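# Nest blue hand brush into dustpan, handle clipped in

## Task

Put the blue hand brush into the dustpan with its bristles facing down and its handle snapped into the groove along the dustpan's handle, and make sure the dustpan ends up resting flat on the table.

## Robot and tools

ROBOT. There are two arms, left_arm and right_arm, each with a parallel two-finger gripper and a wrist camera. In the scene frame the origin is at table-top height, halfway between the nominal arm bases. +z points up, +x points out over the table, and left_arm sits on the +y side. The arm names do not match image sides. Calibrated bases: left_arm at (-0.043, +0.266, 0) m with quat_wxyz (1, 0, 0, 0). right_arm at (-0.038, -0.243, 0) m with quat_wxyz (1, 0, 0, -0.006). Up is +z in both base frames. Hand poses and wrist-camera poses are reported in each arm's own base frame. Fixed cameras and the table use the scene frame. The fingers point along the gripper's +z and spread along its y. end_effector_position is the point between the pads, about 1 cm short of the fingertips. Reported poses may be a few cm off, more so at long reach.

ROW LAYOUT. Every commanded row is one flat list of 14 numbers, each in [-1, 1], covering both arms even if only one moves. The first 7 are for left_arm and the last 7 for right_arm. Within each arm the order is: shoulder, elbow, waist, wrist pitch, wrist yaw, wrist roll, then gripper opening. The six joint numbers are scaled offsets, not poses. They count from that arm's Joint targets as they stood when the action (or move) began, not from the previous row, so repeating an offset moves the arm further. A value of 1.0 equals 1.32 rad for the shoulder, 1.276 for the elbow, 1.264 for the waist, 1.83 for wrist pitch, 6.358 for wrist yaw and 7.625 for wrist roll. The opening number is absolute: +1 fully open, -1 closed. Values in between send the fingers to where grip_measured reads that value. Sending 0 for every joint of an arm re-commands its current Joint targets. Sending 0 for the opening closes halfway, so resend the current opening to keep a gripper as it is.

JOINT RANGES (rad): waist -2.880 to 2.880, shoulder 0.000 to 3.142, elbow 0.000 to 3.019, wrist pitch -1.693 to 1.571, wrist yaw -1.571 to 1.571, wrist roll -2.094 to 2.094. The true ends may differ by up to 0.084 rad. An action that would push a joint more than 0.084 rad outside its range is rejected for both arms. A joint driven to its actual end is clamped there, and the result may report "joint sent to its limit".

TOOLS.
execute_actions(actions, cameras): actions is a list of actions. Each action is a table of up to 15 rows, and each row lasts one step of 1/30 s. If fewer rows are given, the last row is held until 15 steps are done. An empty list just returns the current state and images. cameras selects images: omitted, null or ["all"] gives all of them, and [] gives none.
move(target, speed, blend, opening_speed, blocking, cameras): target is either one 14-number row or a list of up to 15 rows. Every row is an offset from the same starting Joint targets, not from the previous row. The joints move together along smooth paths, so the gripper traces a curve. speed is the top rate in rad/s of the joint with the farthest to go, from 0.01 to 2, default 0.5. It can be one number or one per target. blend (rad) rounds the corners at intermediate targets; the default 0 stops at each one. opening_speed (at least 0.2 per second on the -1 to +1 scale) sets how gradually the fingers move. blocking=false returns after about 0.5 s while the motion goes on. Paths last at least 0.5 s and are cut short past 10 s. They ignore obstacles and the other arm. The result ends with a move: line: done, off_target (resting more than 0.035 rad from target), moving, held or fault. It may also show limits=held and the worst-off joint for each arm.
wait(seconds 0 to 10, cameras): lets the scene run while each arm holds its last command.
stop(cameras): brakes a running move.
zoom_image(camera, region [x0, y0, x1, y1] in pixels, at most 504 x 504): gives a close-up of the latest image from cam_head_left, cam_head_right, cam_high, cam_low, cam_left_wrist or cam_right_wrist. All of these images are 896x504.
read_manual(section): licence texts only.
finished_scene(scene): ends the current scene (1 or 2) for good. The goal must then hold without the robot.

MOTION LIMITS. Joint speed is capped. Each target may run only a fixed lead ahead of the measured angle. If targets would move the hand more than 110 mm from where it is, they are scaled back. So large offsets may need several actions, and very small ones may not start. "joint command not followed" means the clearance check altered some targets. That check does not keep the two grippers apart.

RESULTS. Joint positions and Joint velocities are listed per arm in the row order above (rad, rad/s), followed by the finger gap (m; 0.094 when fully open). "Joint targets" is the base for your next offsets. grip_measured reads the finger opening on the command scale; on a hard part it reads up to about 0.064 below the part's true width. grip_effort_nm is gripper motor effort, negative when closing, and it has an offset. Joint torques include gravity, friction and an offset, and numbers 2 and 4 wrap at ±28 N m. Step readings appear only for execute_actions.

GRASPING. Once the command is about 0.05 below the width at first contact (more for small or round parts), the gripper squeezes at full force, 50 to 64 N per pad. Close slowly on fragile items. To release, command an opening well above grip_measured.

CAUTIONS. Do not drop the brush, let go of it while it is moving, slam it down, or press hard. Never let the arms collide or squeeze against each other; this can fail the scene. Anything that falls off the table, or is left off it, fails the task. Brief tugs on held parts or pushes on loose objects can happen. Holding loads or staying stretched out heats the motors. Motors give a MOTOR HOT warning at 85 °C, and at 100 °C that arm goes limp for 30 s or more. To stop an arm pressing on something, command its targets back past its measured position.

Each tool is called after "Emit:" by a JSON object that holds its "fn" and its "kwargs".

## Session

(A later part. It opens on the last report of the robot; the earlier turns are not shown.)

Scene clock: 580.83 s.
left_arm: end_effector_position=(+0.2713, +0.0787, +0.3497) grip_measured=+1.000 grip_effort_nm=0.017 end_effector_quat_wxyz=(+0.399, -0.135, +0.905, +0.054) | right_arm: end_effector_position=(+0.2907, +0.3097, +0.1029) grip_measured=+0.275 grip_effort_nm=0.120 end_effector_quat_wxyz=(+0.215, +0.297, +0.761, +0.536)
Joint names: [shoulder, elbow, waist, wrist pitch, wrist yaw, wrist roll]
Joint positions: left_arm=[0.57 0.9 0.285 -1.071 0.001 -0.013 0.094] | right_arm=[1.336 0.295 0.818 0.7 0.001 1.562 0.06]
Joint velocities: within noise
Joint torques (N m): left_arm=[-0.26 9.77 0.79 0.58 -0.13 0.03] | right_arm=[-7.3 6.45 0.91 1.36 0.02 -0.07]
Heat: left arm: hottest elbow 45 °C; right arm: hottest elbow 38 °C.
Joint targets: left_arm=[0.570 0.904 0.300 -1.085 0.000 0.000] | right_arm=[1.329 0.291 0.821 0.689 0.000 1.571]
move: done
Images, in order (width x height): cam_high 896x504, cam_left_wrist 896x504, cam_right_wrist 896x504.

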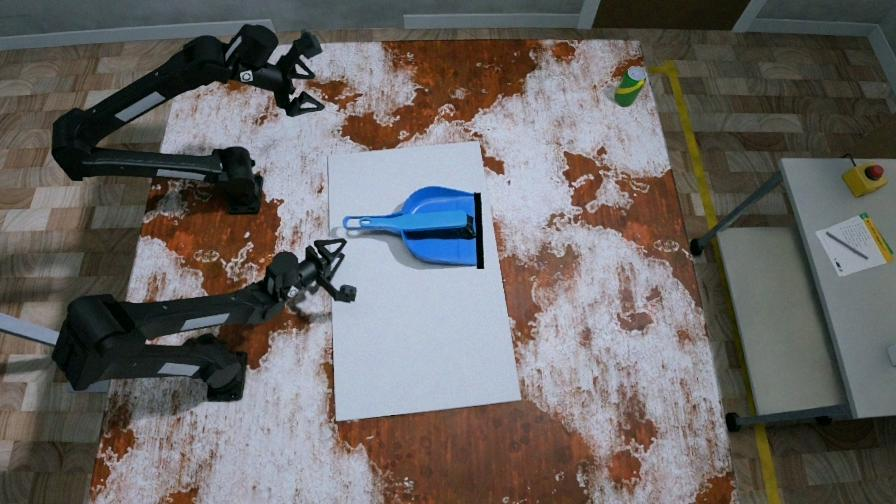

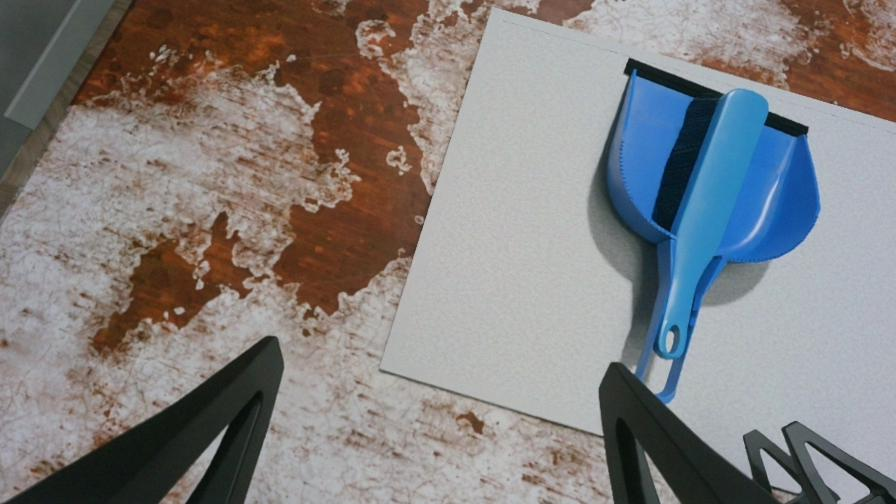

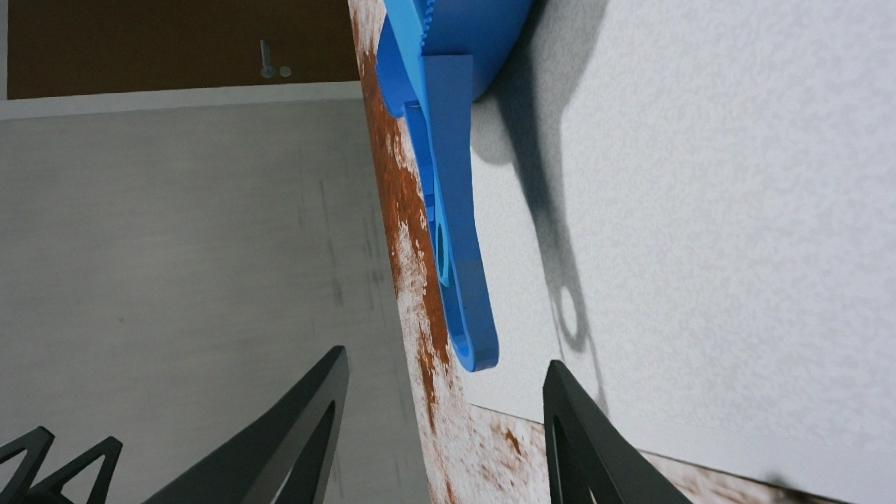

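Emit:
{"fn": "move", "kwargs": {"target": [0,0,0,0,0,0,1.0,-0.265,0.457,-0.021,-0.810,0,-0.0618,0.277], "speed": 0.8, "cameras": []}}

Emit:
{"fn": "move", "kwargs": {"target": [0,0,0,0,0,0,1.0,0.567,0.6724,-0.018,-0.4273,0,-0.0487,0.277], "speed": 0.7, "cameras": ["cam_right_wrist","cam_left_wrist","cam_low"]}}

Emit:
{"fn": "zoom_image", "kwargs": {"camera": "cam_right_wrist", "region": [300, 50, 600, 350]}}

Scene clock: 593.67 s.
left_arm: end_effector_position=(+0.2713, +0.0787, +0.3497) grip_measured=+1.000 grip_effort_nm=0.022 end_effector_quat_wxyz=(+0.399, -0.135, +0.905, +0.054) | right_arm: end_effector_position=(+0.2717, +0.2797, +0.2245) grip_measured=+0.275 grip_effort_nm=0.125 end_effector_quat_wxyz=(+0.179, +0.146, +0.939, +0.253)
Joint names: [shoulder, elbow, waist, wrist pitch, wrist yaw, wrist roll]
Joint positions: left_arm=[0.57 0.9 0.285 -1.071 0.001 -0.013 0.094] | right_arm=[0.981 0.824 0.801 -0.783 0.001 1.109 0.06]
Joint velocities: within noise
Joint torques (N m): left_arm=[-0.32 9.72 0.62 0.5 -0.12 0.03] | right_arm=[-6.18 15.36 0.03 1.01 0.07 -0.18]
Heat: left arm: hottest elbow 45 °C; right arm: hottest elbow 38 °C.
Joint targets: left_arm=[0.570 0.904 0.300 -1.085 0.000 0.000] | right_arm=[0.980 0.874 0.794 -0.794 0.000 1.100]
move: off_target (right_arm); right_arm: the elbow is farthest, 0.050 rad from its target
No camera images: "cameras" was empty.

Scene clock: 595.73 s.
left_arm: end_effector_position=(+0.2713, +0.0787, +0.3497) grip_measured=+1.000 grip_effort_nm=0.017 end_effector_quat_wxyz=(+0.399, -0.135, +0.905, +0.054) | right_arm: end_effector_position=(+0.3699, +0.3640, +0.2357) grip_measured=+0.275 grip_effort_nm=0.115 end_effector_quat_wxyz=(-0.011, -0.020, +1.000, -0.011)
Joint names: [shoulder, elbow, waist, wrist pitch, wrist yaw, wrist roll]
Joint positions: left_arm=[0.57 0.9 0.285 -1.071 0.001 -0.013 0.094] | right_arm=[1.718 1.683 0.778 -1.565 0.001 0.738 0.06]
Joint velocities: within noise
Joint torques (N m): left_arm=[-0.26 9.77 0.79 0.51 -0.12 0.04] | right_arm=[-14.33 14.2 0.03 0.03 0.06 -0.11]
Heat: left arm: hottest elbow 45 °C; right arm: hottest elbow 39 °C.
Joint targets: left_arm=[0.570 0.904 0.300 -1.085 0.000 0.000] | right_arm=[1.728 1.732 0.772 -1.575 0.000 0.729]
move: off_target (right_arm); right_arm: the elbow is farthest, 0.049 rad from its target
Images, in order (width x height): cam_low 896x504, cam_left_wrist 896x504, cam_right_wrist 896x504.

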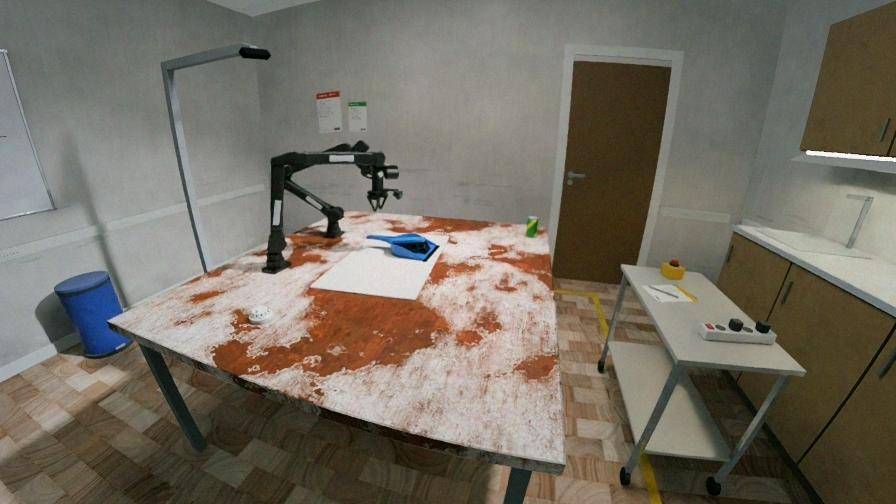

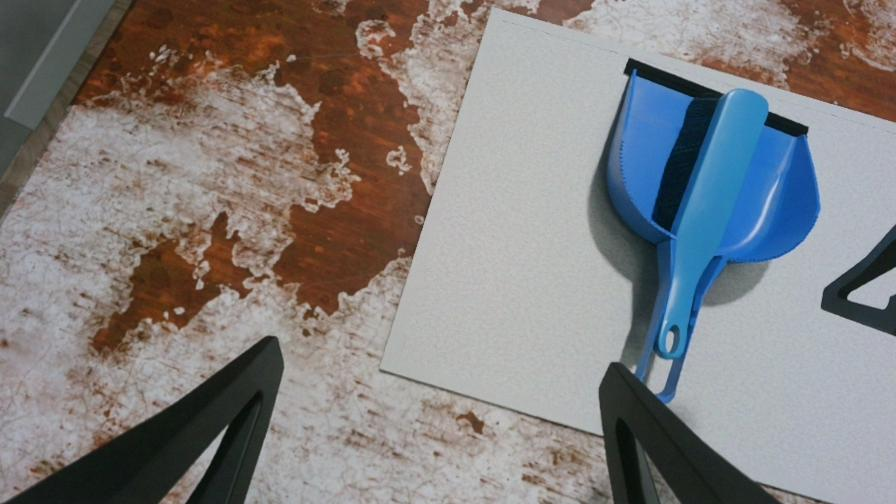

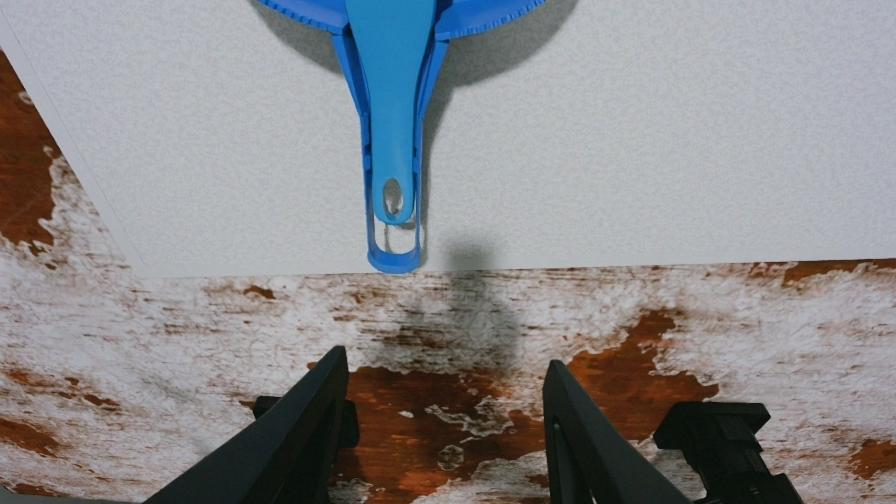

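Scaled by 1.680 from the camera's 896x504 image, which has a finer 1280x720 frame.

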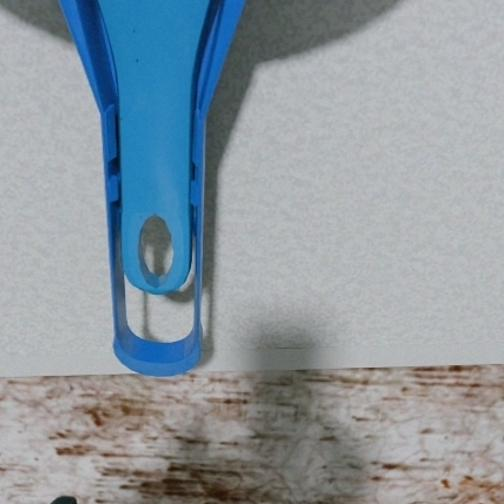

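Emit:
{"fn": "zoom_image", "kwargs": {"camera": "cam_right_wrist", "region": [345, 105, 445, 195]}}

Emit:
{"fn": "zoom_image", "kwargs": {"camera": "cam_right_wrist", "region": [330, 0, 460, 120]}}

Scaled by 5.040 from the camera's 896x504 image, which has a finer 1280x720 frame.

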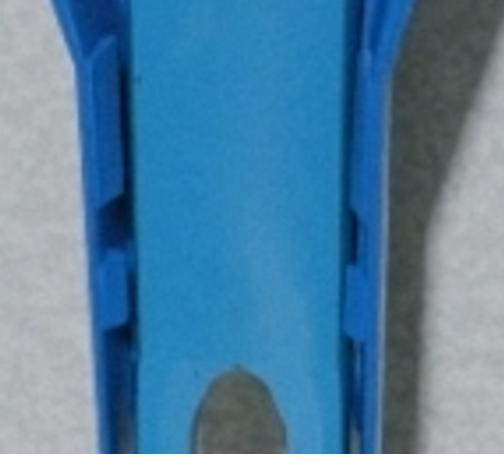

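Scaled by 3.877 from the camera's 896x504 image, which has a finer 1280x720 frame.

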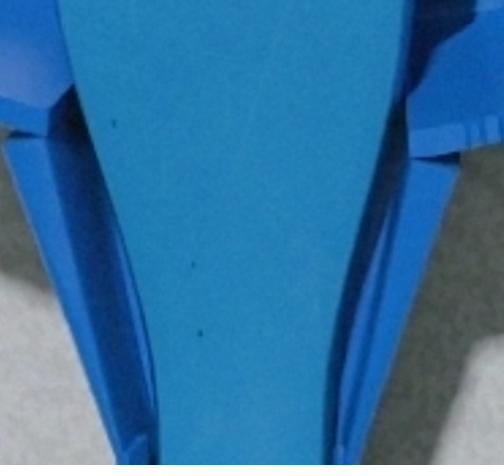

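Emit:
{"fn": "move", "kwargs": {"target": [0,0,0,0,0,0,1.0,0.064,-0.137,0.042,0.1418,0,0.0093,-1.0], "speed": 0.4, "cameras": ["cam_right_wrist","cam_left_wrist","cam_head_right","cam_head_left"]}}

Scene clock: 662.87 s.
left_arm: end_effector_position=(+0.2713, +0.0787, +0.3497) grip_measured=+1.000 grip_effort_nm=0.017 end_effector_quat_wxyz=(+0.399, -0.135, +0.905, +0.054) | right_arm: end_effector_position=(+0.3712, +0.3985, +0.1421) grip_measured=-0.986 grip_effort_nm=-0.730 end_effector_quat_wxyz=(-0.002, -0.016, +1.000, -0.003)
Joint names: [shoulder, elbow, waist, wrist pitch, wrist yaw, wrist roll]
Joint positions: left_arm=[0.57 0.9 0.285 -1.071 0.001 -0.013 0.094] | right_arm=[1.807 1.556 0.822 -1.327 0.001 0.79 0.001]
Joint velocities: within noise
Joint torques (N m): left_arm=[-0.15 9.74 0.67 0.53 -0.13 0.03] | right_arm=[-15.44 9.88 0.67 0.83 0.07 0.04]
Heat: left arm: hottest elbow 45 °C; right arm: hottest elbow 45 °C.
Joint targets: left_arm=[0.570 0.904 0.300 -1.085 0.000 0.000] | right_arm=[1.812 1.557 0.825 -1.316 0.000 0.800]
move: done
Images, in order (width x height): cam_head_left 896x504, cam_head_right 896x504, cam_left_wrist 896x504, cam_right_wrist 896x504.

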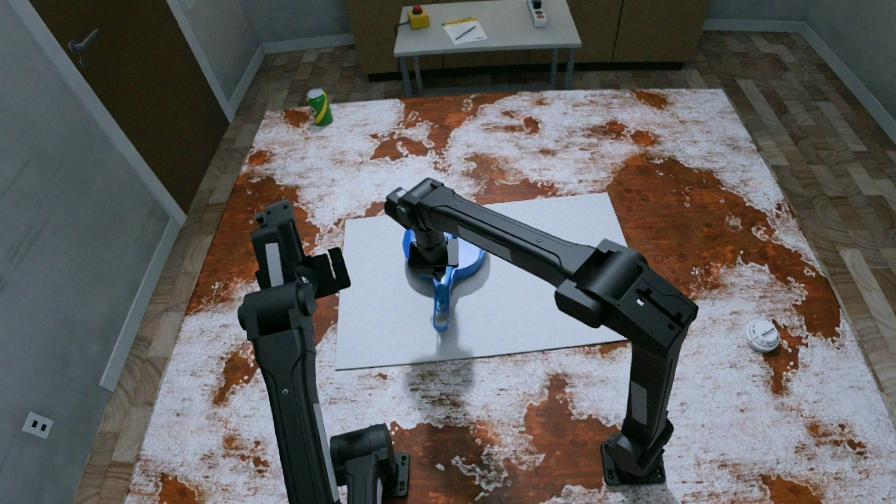

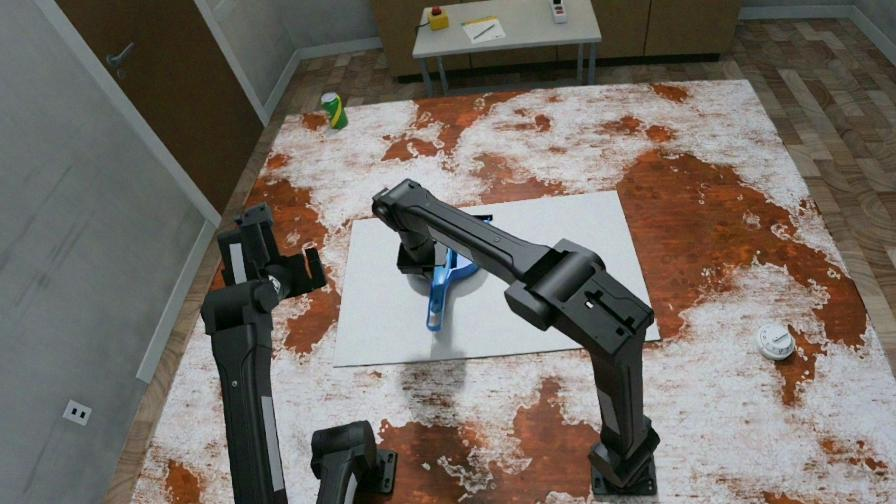

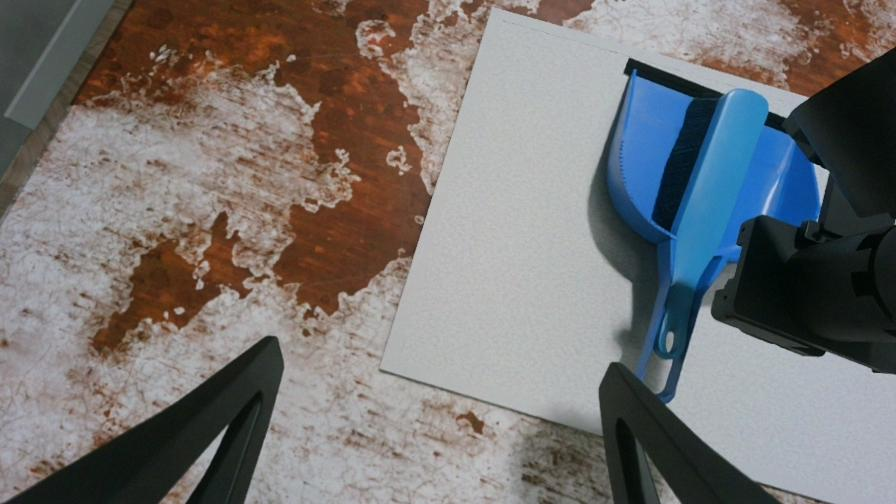

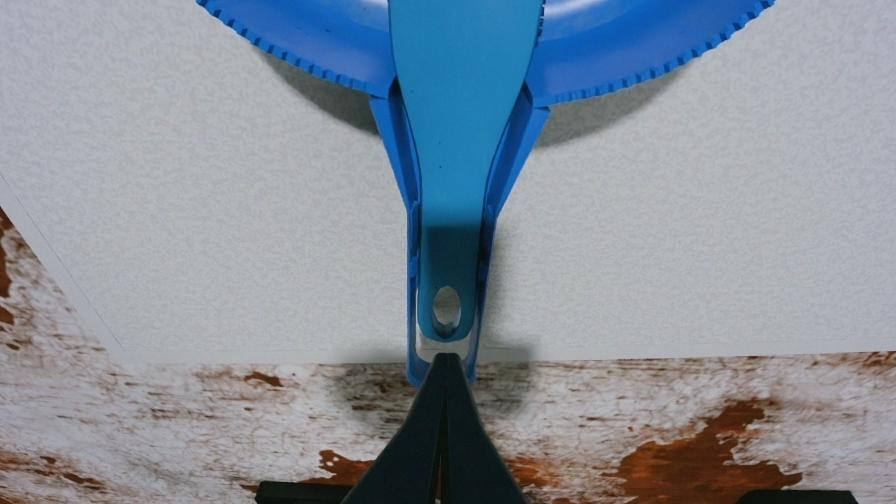

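Emit:
{"fn": "move", "kwargs": {"target": [0.559,0.374,-0.1048,-0.0817,0.0275,0,-1.0,0,0,0.005,0,0,0,-1.0], "speed": 0.8, "cameras": []}}

Emit:
{"fn": "move", "kwargs": {"target": [0.559,0.374,-0.1048,-0.0817,0.0275,0,-1.0,0,0,0,0,0,0,-1.0], "speed": 0.6}}

Scene clock: 696.03 s.
left_arm: end_effector_position=(+0.4576, +0.0538, +0.2942) grip_measured=-0.998 grip_effort_nm=-0.105 end_effector_quat_wxyz=(+0.189, -0.080, +0.976, -0.069) | right_arm: end_effector_position=(+0.3702, +0.3995, +0.1421) grip_measured=-0.986 grip_effort_nm=-0.730 end_effector_quat_wxyz=(-0.002, -0.017, +1.000, -0.003)
Joint names: [shoulder, elbow, waist, wrist pitch, wrist yaw, wrist roll]
Joint positions: left_arm=[1.312 1.331 0.182 -1.222 0.172 -0.013 0] | right_arm=[1.807 1.556 0.825 -1.327 0.001 0.791 0.001]
Joint velocities: within noise
Joint torques (N m): left_arm=[-10.64 13.24 -2.08 -0.03 0.16 0.05] | right_arm=[-15.33 9.87 1.26 0.83 0.07 0.03]
Heat: left arm: hottest elbow 45 °C; right arm: hottest elbow 47 °C.
Joint targets: left_arm=[1.308 1.382 0.167 -1.235 0.175 0.000] | right_arm=[1.812 1.557 0.831 -1.316 0.000 0.800]
move: off_target (left_arm); left_arm: the elbow is farthest, 0.050 rad from its target
No camera images: "cameras" was empty.

Scene clock: 698.10 s.
left_arm: end_effector_position=(+0.6212, -0.0305, +0.1116) grip_measured=-0.998 grip_effort_nm=-0.105 end_effector_quat_wxyz=(-0.015, -0.032, +0.984, -0.173) | right_arm: end_effector_position=(+0.3702, +0.3995, +0.1421) grip_measured=-0.986 grip_effort_nm=-0.730 end_effector_quat_wxyz=(-0.002, -0.017, +1.000, -0.003)
Joint names: [shoulder, elbow, waist, wrist pitch, wrist yaw, wrist roll]
Joint positions: left_arm=[2.048 1.814 0.046 -1.373 0.347 -0.013 0] | right_arm=[1.807 1.556 0.825 -1.327 0.001 0.791 0.001]
Joint velocities: within noise
Joint torques (N m): left_arm=[-20.01 11.74 -1.61 -0.7 0.29 0.08] | right_arm=[-15.38 9.87 1.26 0.83 0.07 0.04]
Heat: left arm: hottest elbow 45 °C; right arm: hottest elbow 47 °C.
Joint targets: left_arm=[2.045 1.859 0.035 -1.385 0.350 0.000] | right_arm=[1.812 1.557 0.831 -1.316 0.000 0.800]
move: off_target (left_arm); left_arm: the elbow is farthest, 0.045 rad from its target

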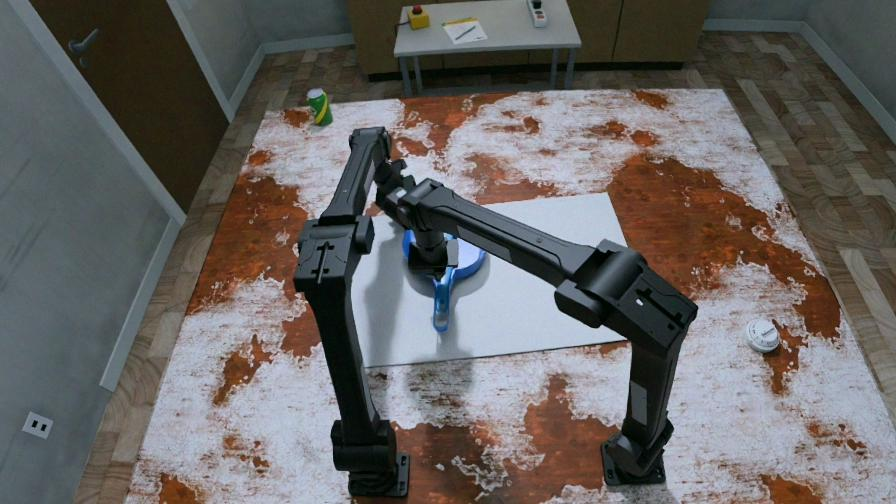

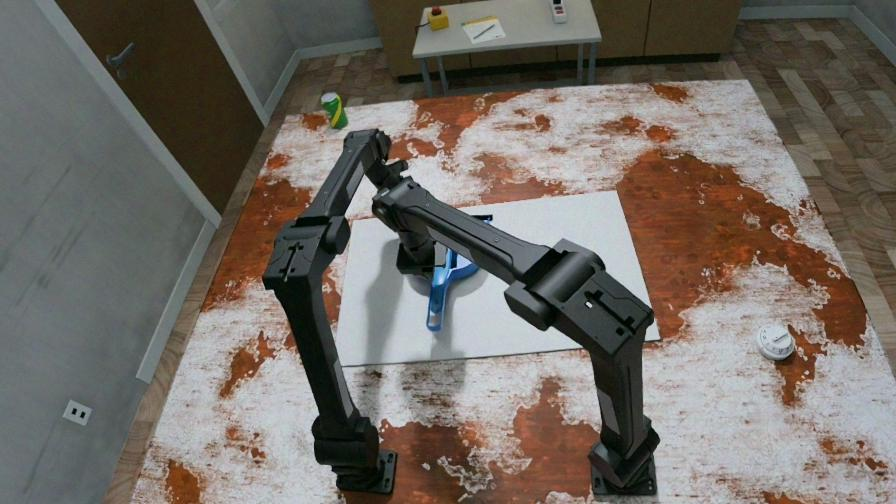

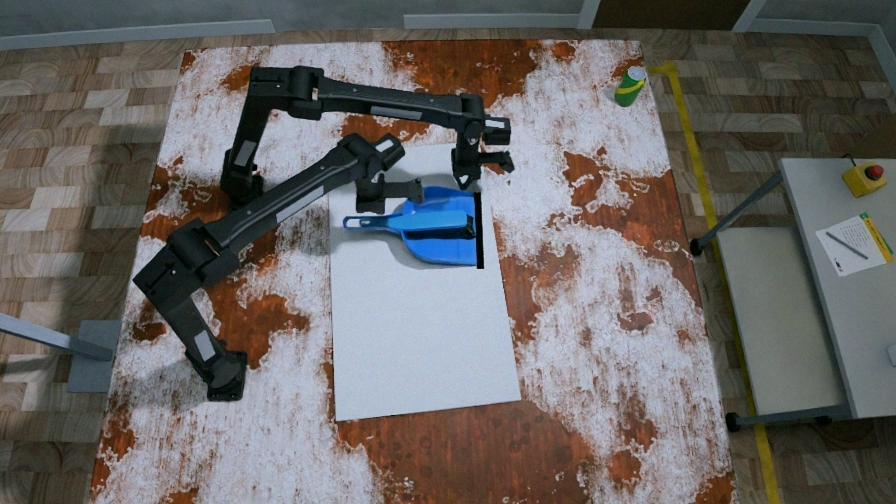

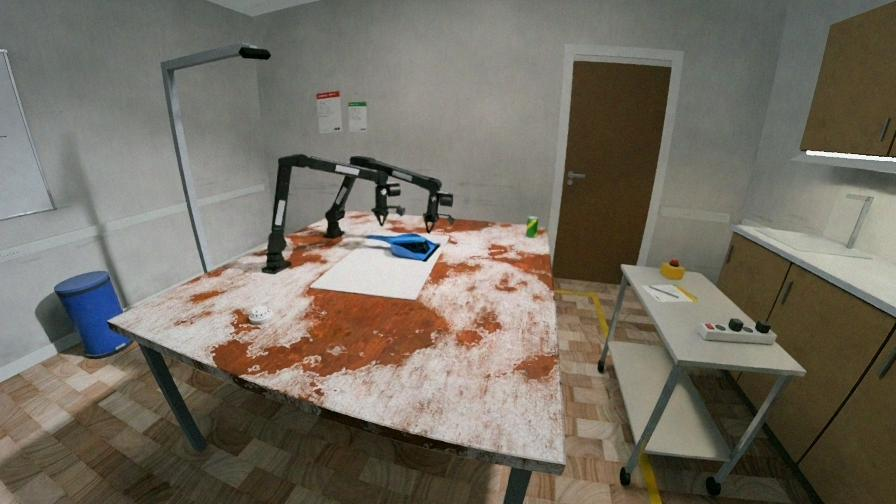

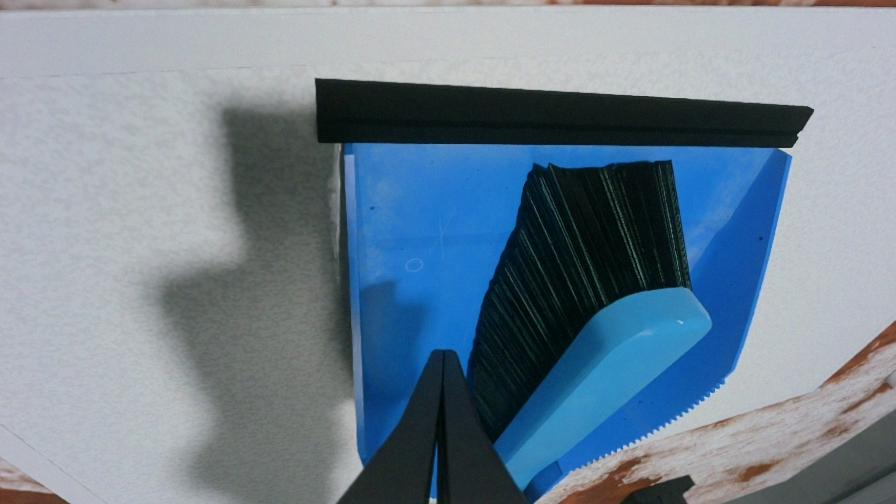

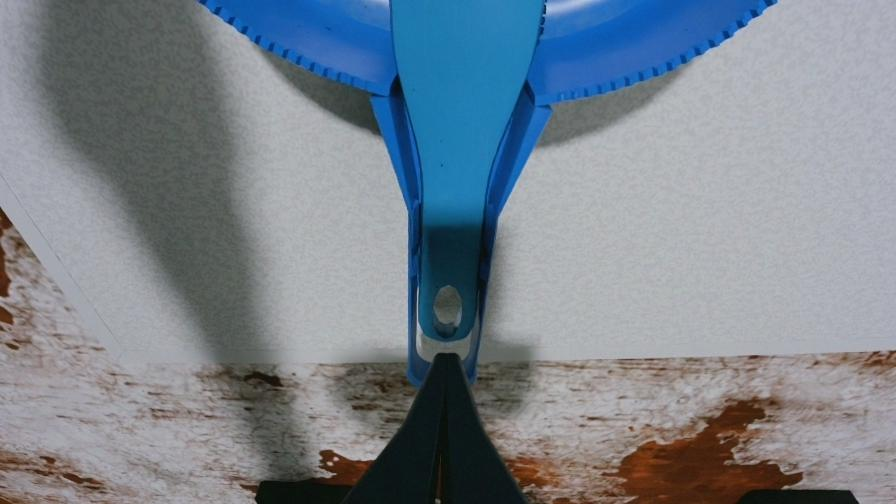

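Emit:
{"fn": "move", "kwargs": {"target": [0.0553,-0.098,-0.022,0.1082,0,0,-1.0,0,0,0,0,0,0,-1.0], "speed": 0.2, "cameras": ["cam_left_wrist"]}}

Scene clock: 709.53 s.
left_arm: end_effector_position=(+0.6282, -0.0364, +0.0803) grip_measured=-0.998 grip_effort_nm=-0.105 end_effector_quat_wxyz=(-0.001, -0.025, +0.985, -0.173) | right_arm: end_effector_position=(+0.3702, +0.3995, +0.1421) grip_measured=-0.986 grip_effort_nm=-0.725 end_effector_quat_wxyz=(-0.002, -0.017, +1.000, -0.003)
Joint names: [shoulder, elbow, waist, wrist pitch, wrist yaw, wrist roll]
Joint positions: left_arm=[2.072 1.768 0.036 -1.273 0.347 -0.013 0] | right_arm=[1.807 1.556 0.825 -1.327 0.001 0.791 0.001]
Joint velocities: within noise
Joint torques (N m): left_arm=[-21.01 9.28 -0.56 -0.39 0.19 -0.07] | right_arm=[-15.38 9.88 1.26 0.83 0.07 0.03]
Heat: left arm: hottest elbow 47 °C; right arm: hottest elbow 46 °C.
Joint targets: left_arm=[2.062 1.783 0.037 -1.279 0.347 -0.013] | right_arm=[1.812 1.557 0.831 -1.316 0.000 0.800]
move: held (left_arm; a check stopped the path); limits=held; left_arm: the wrist pitch is farthest, 0.086 rad from its target
joint command not followed: on one or more control steps a check withheld the commanded joint targets of the left arm, and it was not sent them on those steps.
cause: the commanded joint targets, or the way to them, would bring a part of the robot too close to another arm (this arm's forearm (the part past the elbow) and the right arm's wrist (the part past the wrist pitch), at the place that arm is still heading or pushing toward).
Images, in order (width x height): cam_left_wrist 896x504.

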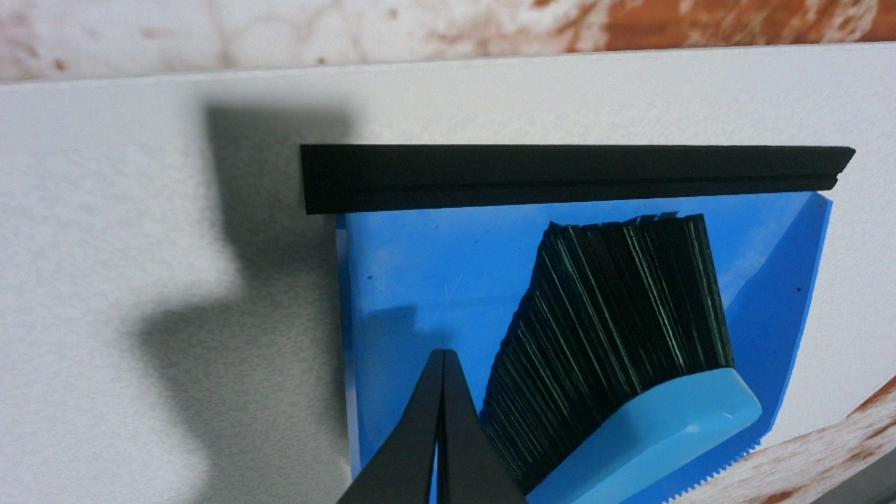

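Emit:
{"fn": "move", "kwargs": {"target": [0.0538,-0.051,0.0419,0.0672,0.0398,0,-1.0,0,0,0,0,0,0,-1.0], "speed": 0.2, "cameras": ["cam_left_wrist","cam_low"]}}

Emit:
{"fn": "zoom_image", "kwargs": {"camera": "cam_low", "region": [340, 140, 480, 280]}}

Scene clock: 721.47 s.
left_arm: end_effector_position=(+0.6331, -0.0503, +0.0539) grip_measured=-0.998 grip_effort_nm=-0.100 end_effector_quat_wxyz=(+0.009, -0.042, +0.955, -0.294) | right_arm: end_effector_position=(+0.3702, +0.3995, +0.1421) grip_measured=-0.986 grip_effort_nm=-0.725 end_effector_quat_wxyz=(-0.002, -0.017, +1.000, -0.003)
Joint names: [shoulder, elbow, waist, wrist pitch, wrist yaw, wrist roll]
Joint positions: left_arm=[2.116 1.715 0.074 -1.171 0.598 -0.013 0] | right_arm=[1.807 1.556 0.825 -1.327 0.001 0.791 0.001]
Joint velocities: within noise
Joint torques (N m): left_arm=[-18.73 8.08 0.79 0.36 0.46 -0.04] | right_arm=[-15.38 9.87 1.26 0.83 0.07 0.04]
Heat: left arm: hottest elbow 45 °C; right arm: hottest elbow 46 °C.
Joint targets: left_arm=[2.133 1.718 0.090 -1.156 0.600 -0.013] | right_arm=[1.812 1.557 0.831 -1.316 0.000 0.800]
move: done
Images, in order (width x height): cam_low 896x504, cam_left_wrist 896x504.

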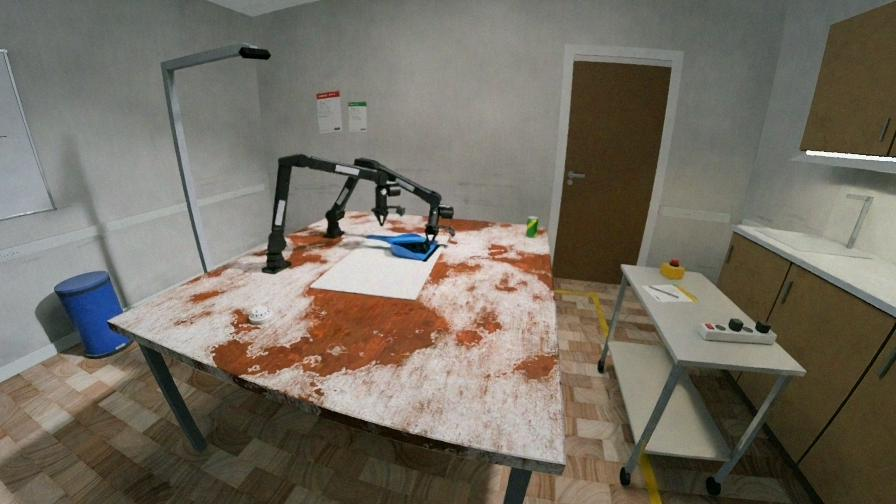

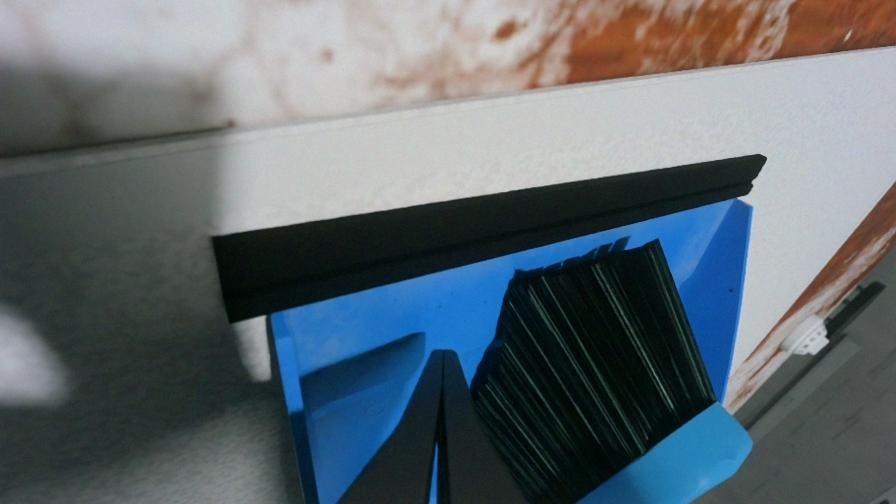

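Scaled by 3.600 from the camera's 896x504 image, which has a finer 1280x720 frame.

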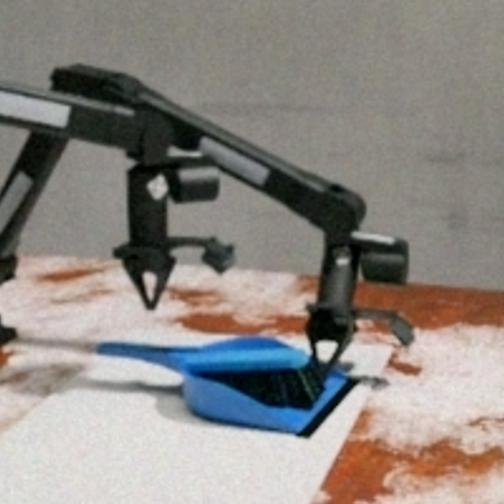

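Emit:
{"fn": "move", "kwargs": {"target": [0.0445,-0.031,0.010,0.0536,0,0,-1.0,0,0,0,0,0,0,-1.0], "speed": 0.06, "cameras": ["cam_left_wrist","cam_right_wrist"]}}

Scene clock: 728.10 s.
left_arm: end_effector_position=(+0.6408, -0.0472, +0.0365) grip_measured=-0.998 grip_effort_nm=-0.095 end_effector_quat_wxyz=(+0.030, -0.039, +0.952, -0.301) | right_arm: end_effector_position=(+0.3702, +0.3995, +0.1421) grip_measured=-0.986 grip_effort_nm=-0.735 end_effector_quat_wxyz=(-0.002, -0.017, +1.000, -0.003)
Joint names: [shoulder, elbow, waist, wrist pitch, wrist yaw, wrist roll]
Joint positions: left_arm=[2.133 1.69 0.082 -1.087 0.613 -0.013 0] | right_arm=[1.807 1.556 0.825 -1.327 0.001 0.791 0.001]
Joint velocities: within noise
Joint torques (N m): left_arm=[-15.74 6.86 1.26 0.99 -0.19 -0.05] | right_arm=[-15.38 9.88 1.26 0.81 0.07 0.03]
Heat: left arm: hottest elbow 45 °C; right arm: hottest elbow 46 °C.
Joint targets: left_arm=[2.192 1.678 0.102 -1.058 0.600 -0.013] | right_arm=[1.812 1.557 0.831 -1.316 0.000 0.800]
move: off_target (left_arm); left_arm: the shoulder is farthest, 0.059 rad from its target
Images, in order (width x height): cam_left_wrist 896x504, cam_right_wrist 896x504.

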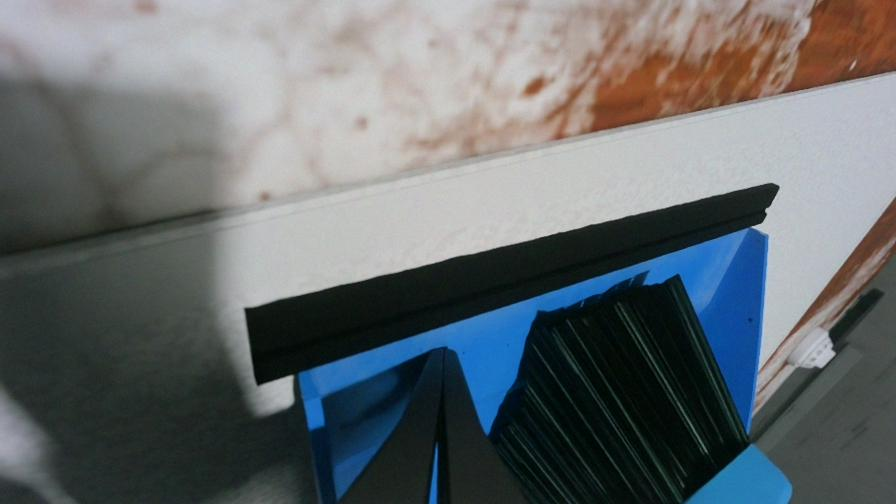

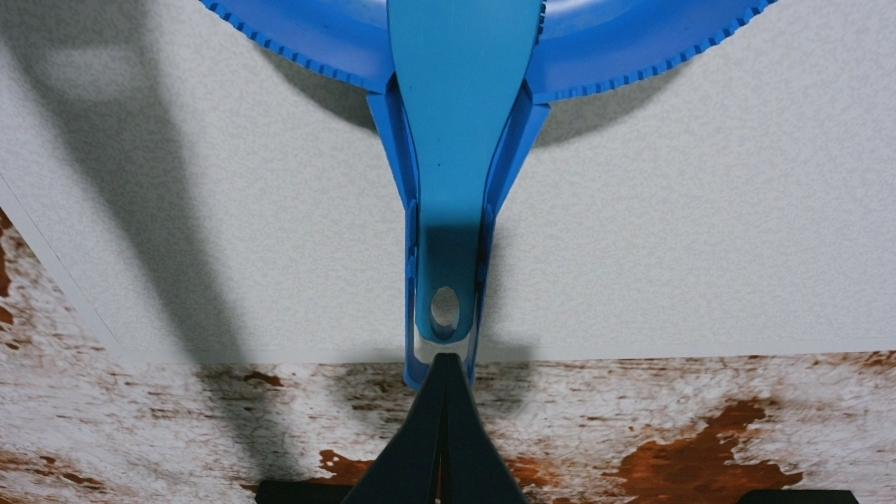

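Emit:
{"fn": "move", "kwargs": {"target": [0.076,0.02,0.010,0,0,0,-1.0,0,0,0.0,0,0,0,-1.0], "speed": 0.1, "cameras": ["cam_left_wrist","cam_right_wrist"]}}

Scene clock: 733.70 s.
left_arm: end_effector_position=(+0.6464, -0.0453, +0.0308) grip_measured=-0.998 grip_effort_nm=-0.085 end_effector_quat_wxyz=(+0.029, -0.043, +0.948, -0.313) | right_arm: end_effector_position=(+0.3702, +0.3995, +0.1421) grip_measured=-0.986 grip_effort_nm=-0.730 end_effector_quat_wxyz=(-0.002, -0.017, +1.000, -0.003)
Joint names: [shoulder, elbow, waist, wrist pitch, wrist yaw, wrist roll]
Joint positions: left_arm=[2.158 1.709 0.09 -1.087 0.639 -0.013 0] | right_arm=[1.807 1.556 0.825 -1.327 0.001 0.791 0.001]
Joint velocities: within noise
Joint torques (N m): left_arm=[-9.93 7.36 1.67 1.02 -1.33 -0.04] | right_arm=[-15.38 9.88 1.26 0.81 0.07 0.03]
Heat: left arm: hottest elbow 44 °C; right arm: hottest elbow 46 °C.
Joint targets: left_arm=[2.292 1.704 0.115 -1.058 0.600 -0.013] | right_arm=[1.812 1.557 0.831 -1.316 0.000 0.800]
move: off_target (left_arm); left_arm: the shoulder is farthest, 0.135 rad from its target
Images, in order (width x height): cam_left_wrist 896x504, cam_right_wrist 896x504.

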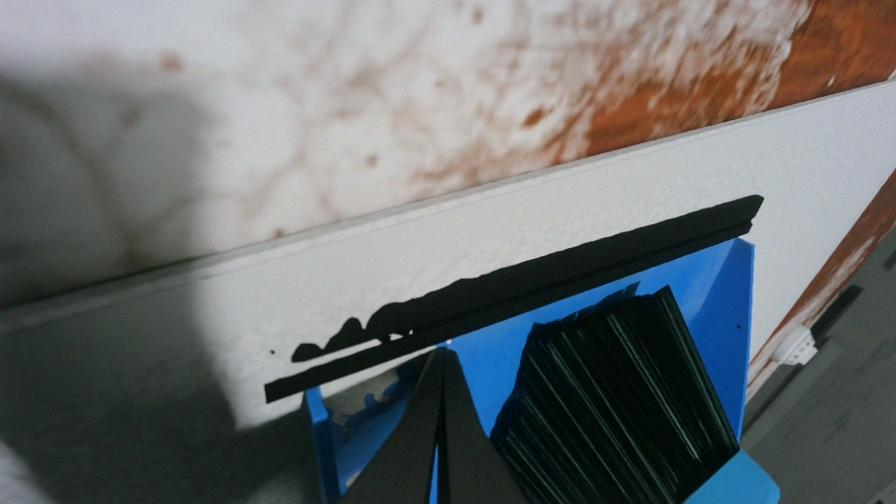

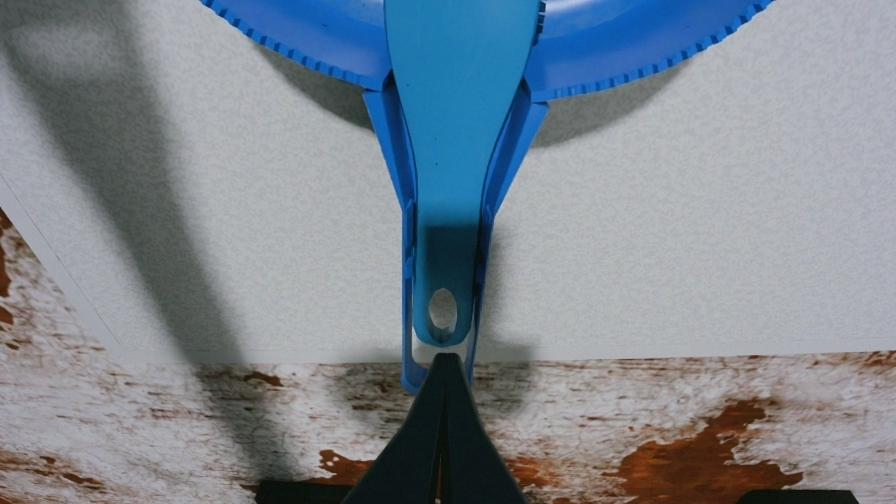

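Emit:
{"fn": "move", "kwargs": {"target": [0,0,0,0,0,0,-1.0,0.0437,-0.0533,0.005,0.0689,0,0,-1.0], "speed": 0.1, "cameras": ["cam_right_wrist"]}}

Scene clock: 742.97 s.
left_arm: end_effector_position=(+0.6464, -0.0454, +0.0309) grip_measured=-0.998 grip_effort_nm=-0.085 end_effector_quat_wxyz=(+0.029, -0.043, +0.948, -0.314) | right_arm: end_effector_position=(+0.3730, +0.4075, +0.0955) grip_measured=-0.986 grip_effort_nm=-0.720 end_effector_quat_wxyz=(+0.004, -0.020, +1.000, +0.004)
Joint names: [shoulder, elbow, waist, wrist pitch, wrist yaw, wrist roll]
Joint positions: left_arm=[2.158 1.709 0.09 -1.087 0.64 -0.013 0] | right_arm=[1.852 1.493 0.831 -1.201 0.001 0.791 0.001]
Joint velocities: within noise
Joint torques (N m): left_arm=[-9.99 7.36 1.73 1.01 -1.34 -0.03] | right_arm=[-14.74 9.06 1.26 0.99 0.07 0.03]
Heat: left arm: hottest elbow 43 °C; right arm: hottest elbow 45 °C.
Joint targets: left_arm=[2.292 1.704 0.115 -1.058 0.600 -0.013] | right_arm=[1.870 1.489 0.837 -1.190 0.000 0.800]
move: off_target (left_arm); left_arm: the shoulder is farthest, 0.134 rad from its target
Images, in order (width x height): cam_right_wrist 896x504.

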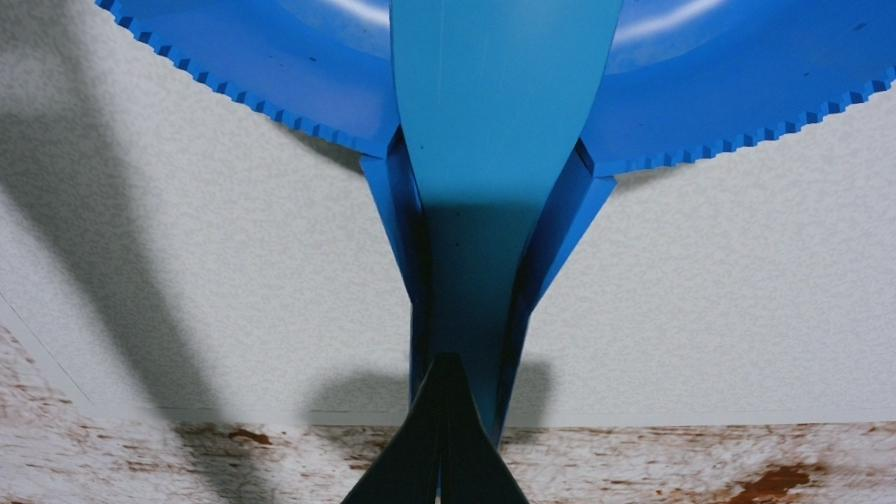

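Emit:
{"fn": "move", "kwargs": {"target": [0,0,0,0,0,0,-1.0,0,0,-0.0155,0,0,0,-1.0], "speed": 0.1, "cameras": ["cam_right_wrist"]}}

Emit:
{"fn": "zoom_image", "kwargs": {"camera": "cam_right_wrist", "region": [370, 260, 550, 460]}}

Scene clock: 749.47 s.
left_arm: end_effector_position=(+0.6464, -0.0454, +0.0309) grip_measured=-0.998 grip_effort_nm=-0.090 end_effector_quat_wxyz=(+0.029, -0.043, +0.948, -0.314) | right_arm: end_effector_position=(+0.3755, +0.4053, +0.0955) grip_measured=-0.986 grip_effort_nm=-0.730 end_effector_quat_wxyz=(+0.004, -0.017, +1.000, +0.004)
Joint names: [shoulder, elbow, waist, wrist pitch, wrist yaw, wrist roll]
Joint positions: left_arm=[2.158 1.709 0.09 -1.087 0.64 -0.013 0] | right_arm=[1.852 1.493 0.825 -1.201 0.001 0.791 0.001]
Joint velocities: within noise
Joint torques (N m): left_arm=[-10.11 7.35 1.67 0.99 -1.34 -0.03] | right_arm=[-14.8 9.14 -0.21 0.84 0.07 0.03]
Heat: left arm: hottest elbow 42 °C; right arm: hottest elbow 44 °C.
Joint targets: left_arm=[2.292 1.704 0.115 -1.058 0.600 -0.013] | right_arm=[1.870 1.489 0.818 -1.190 0.000 0.800]
move: off_target (left_arm); left_arm: the shoulder is farthest, 0.134 rad from its target
Images, in order (width x height): cam_right_wrist 896x504.

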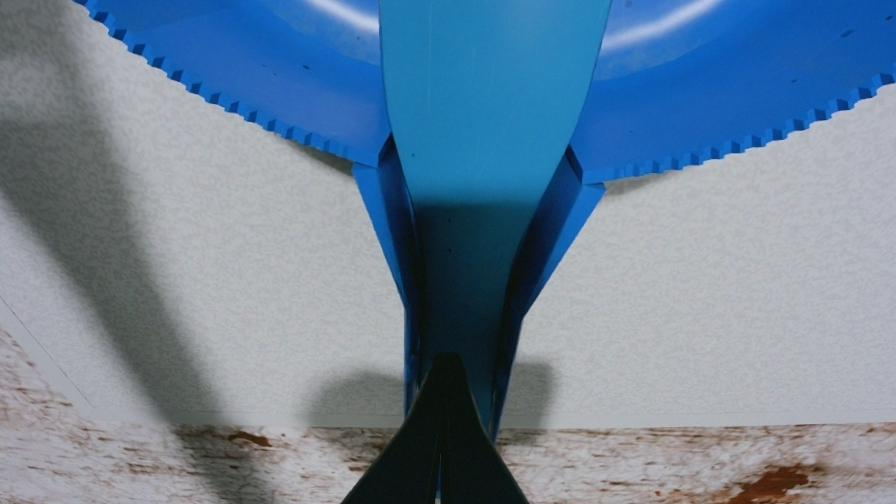

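Scaled by 2.520 from the camera's 896x504 image, which has a finer 1280x720 frame.

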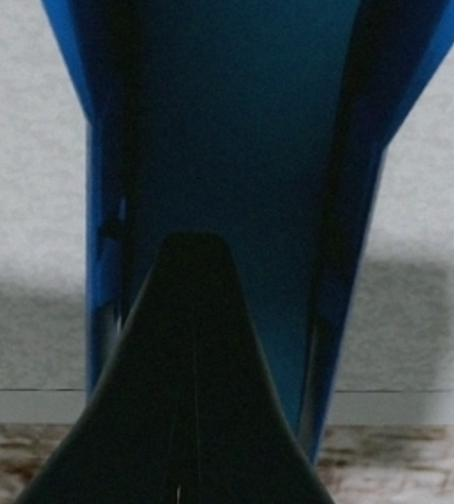

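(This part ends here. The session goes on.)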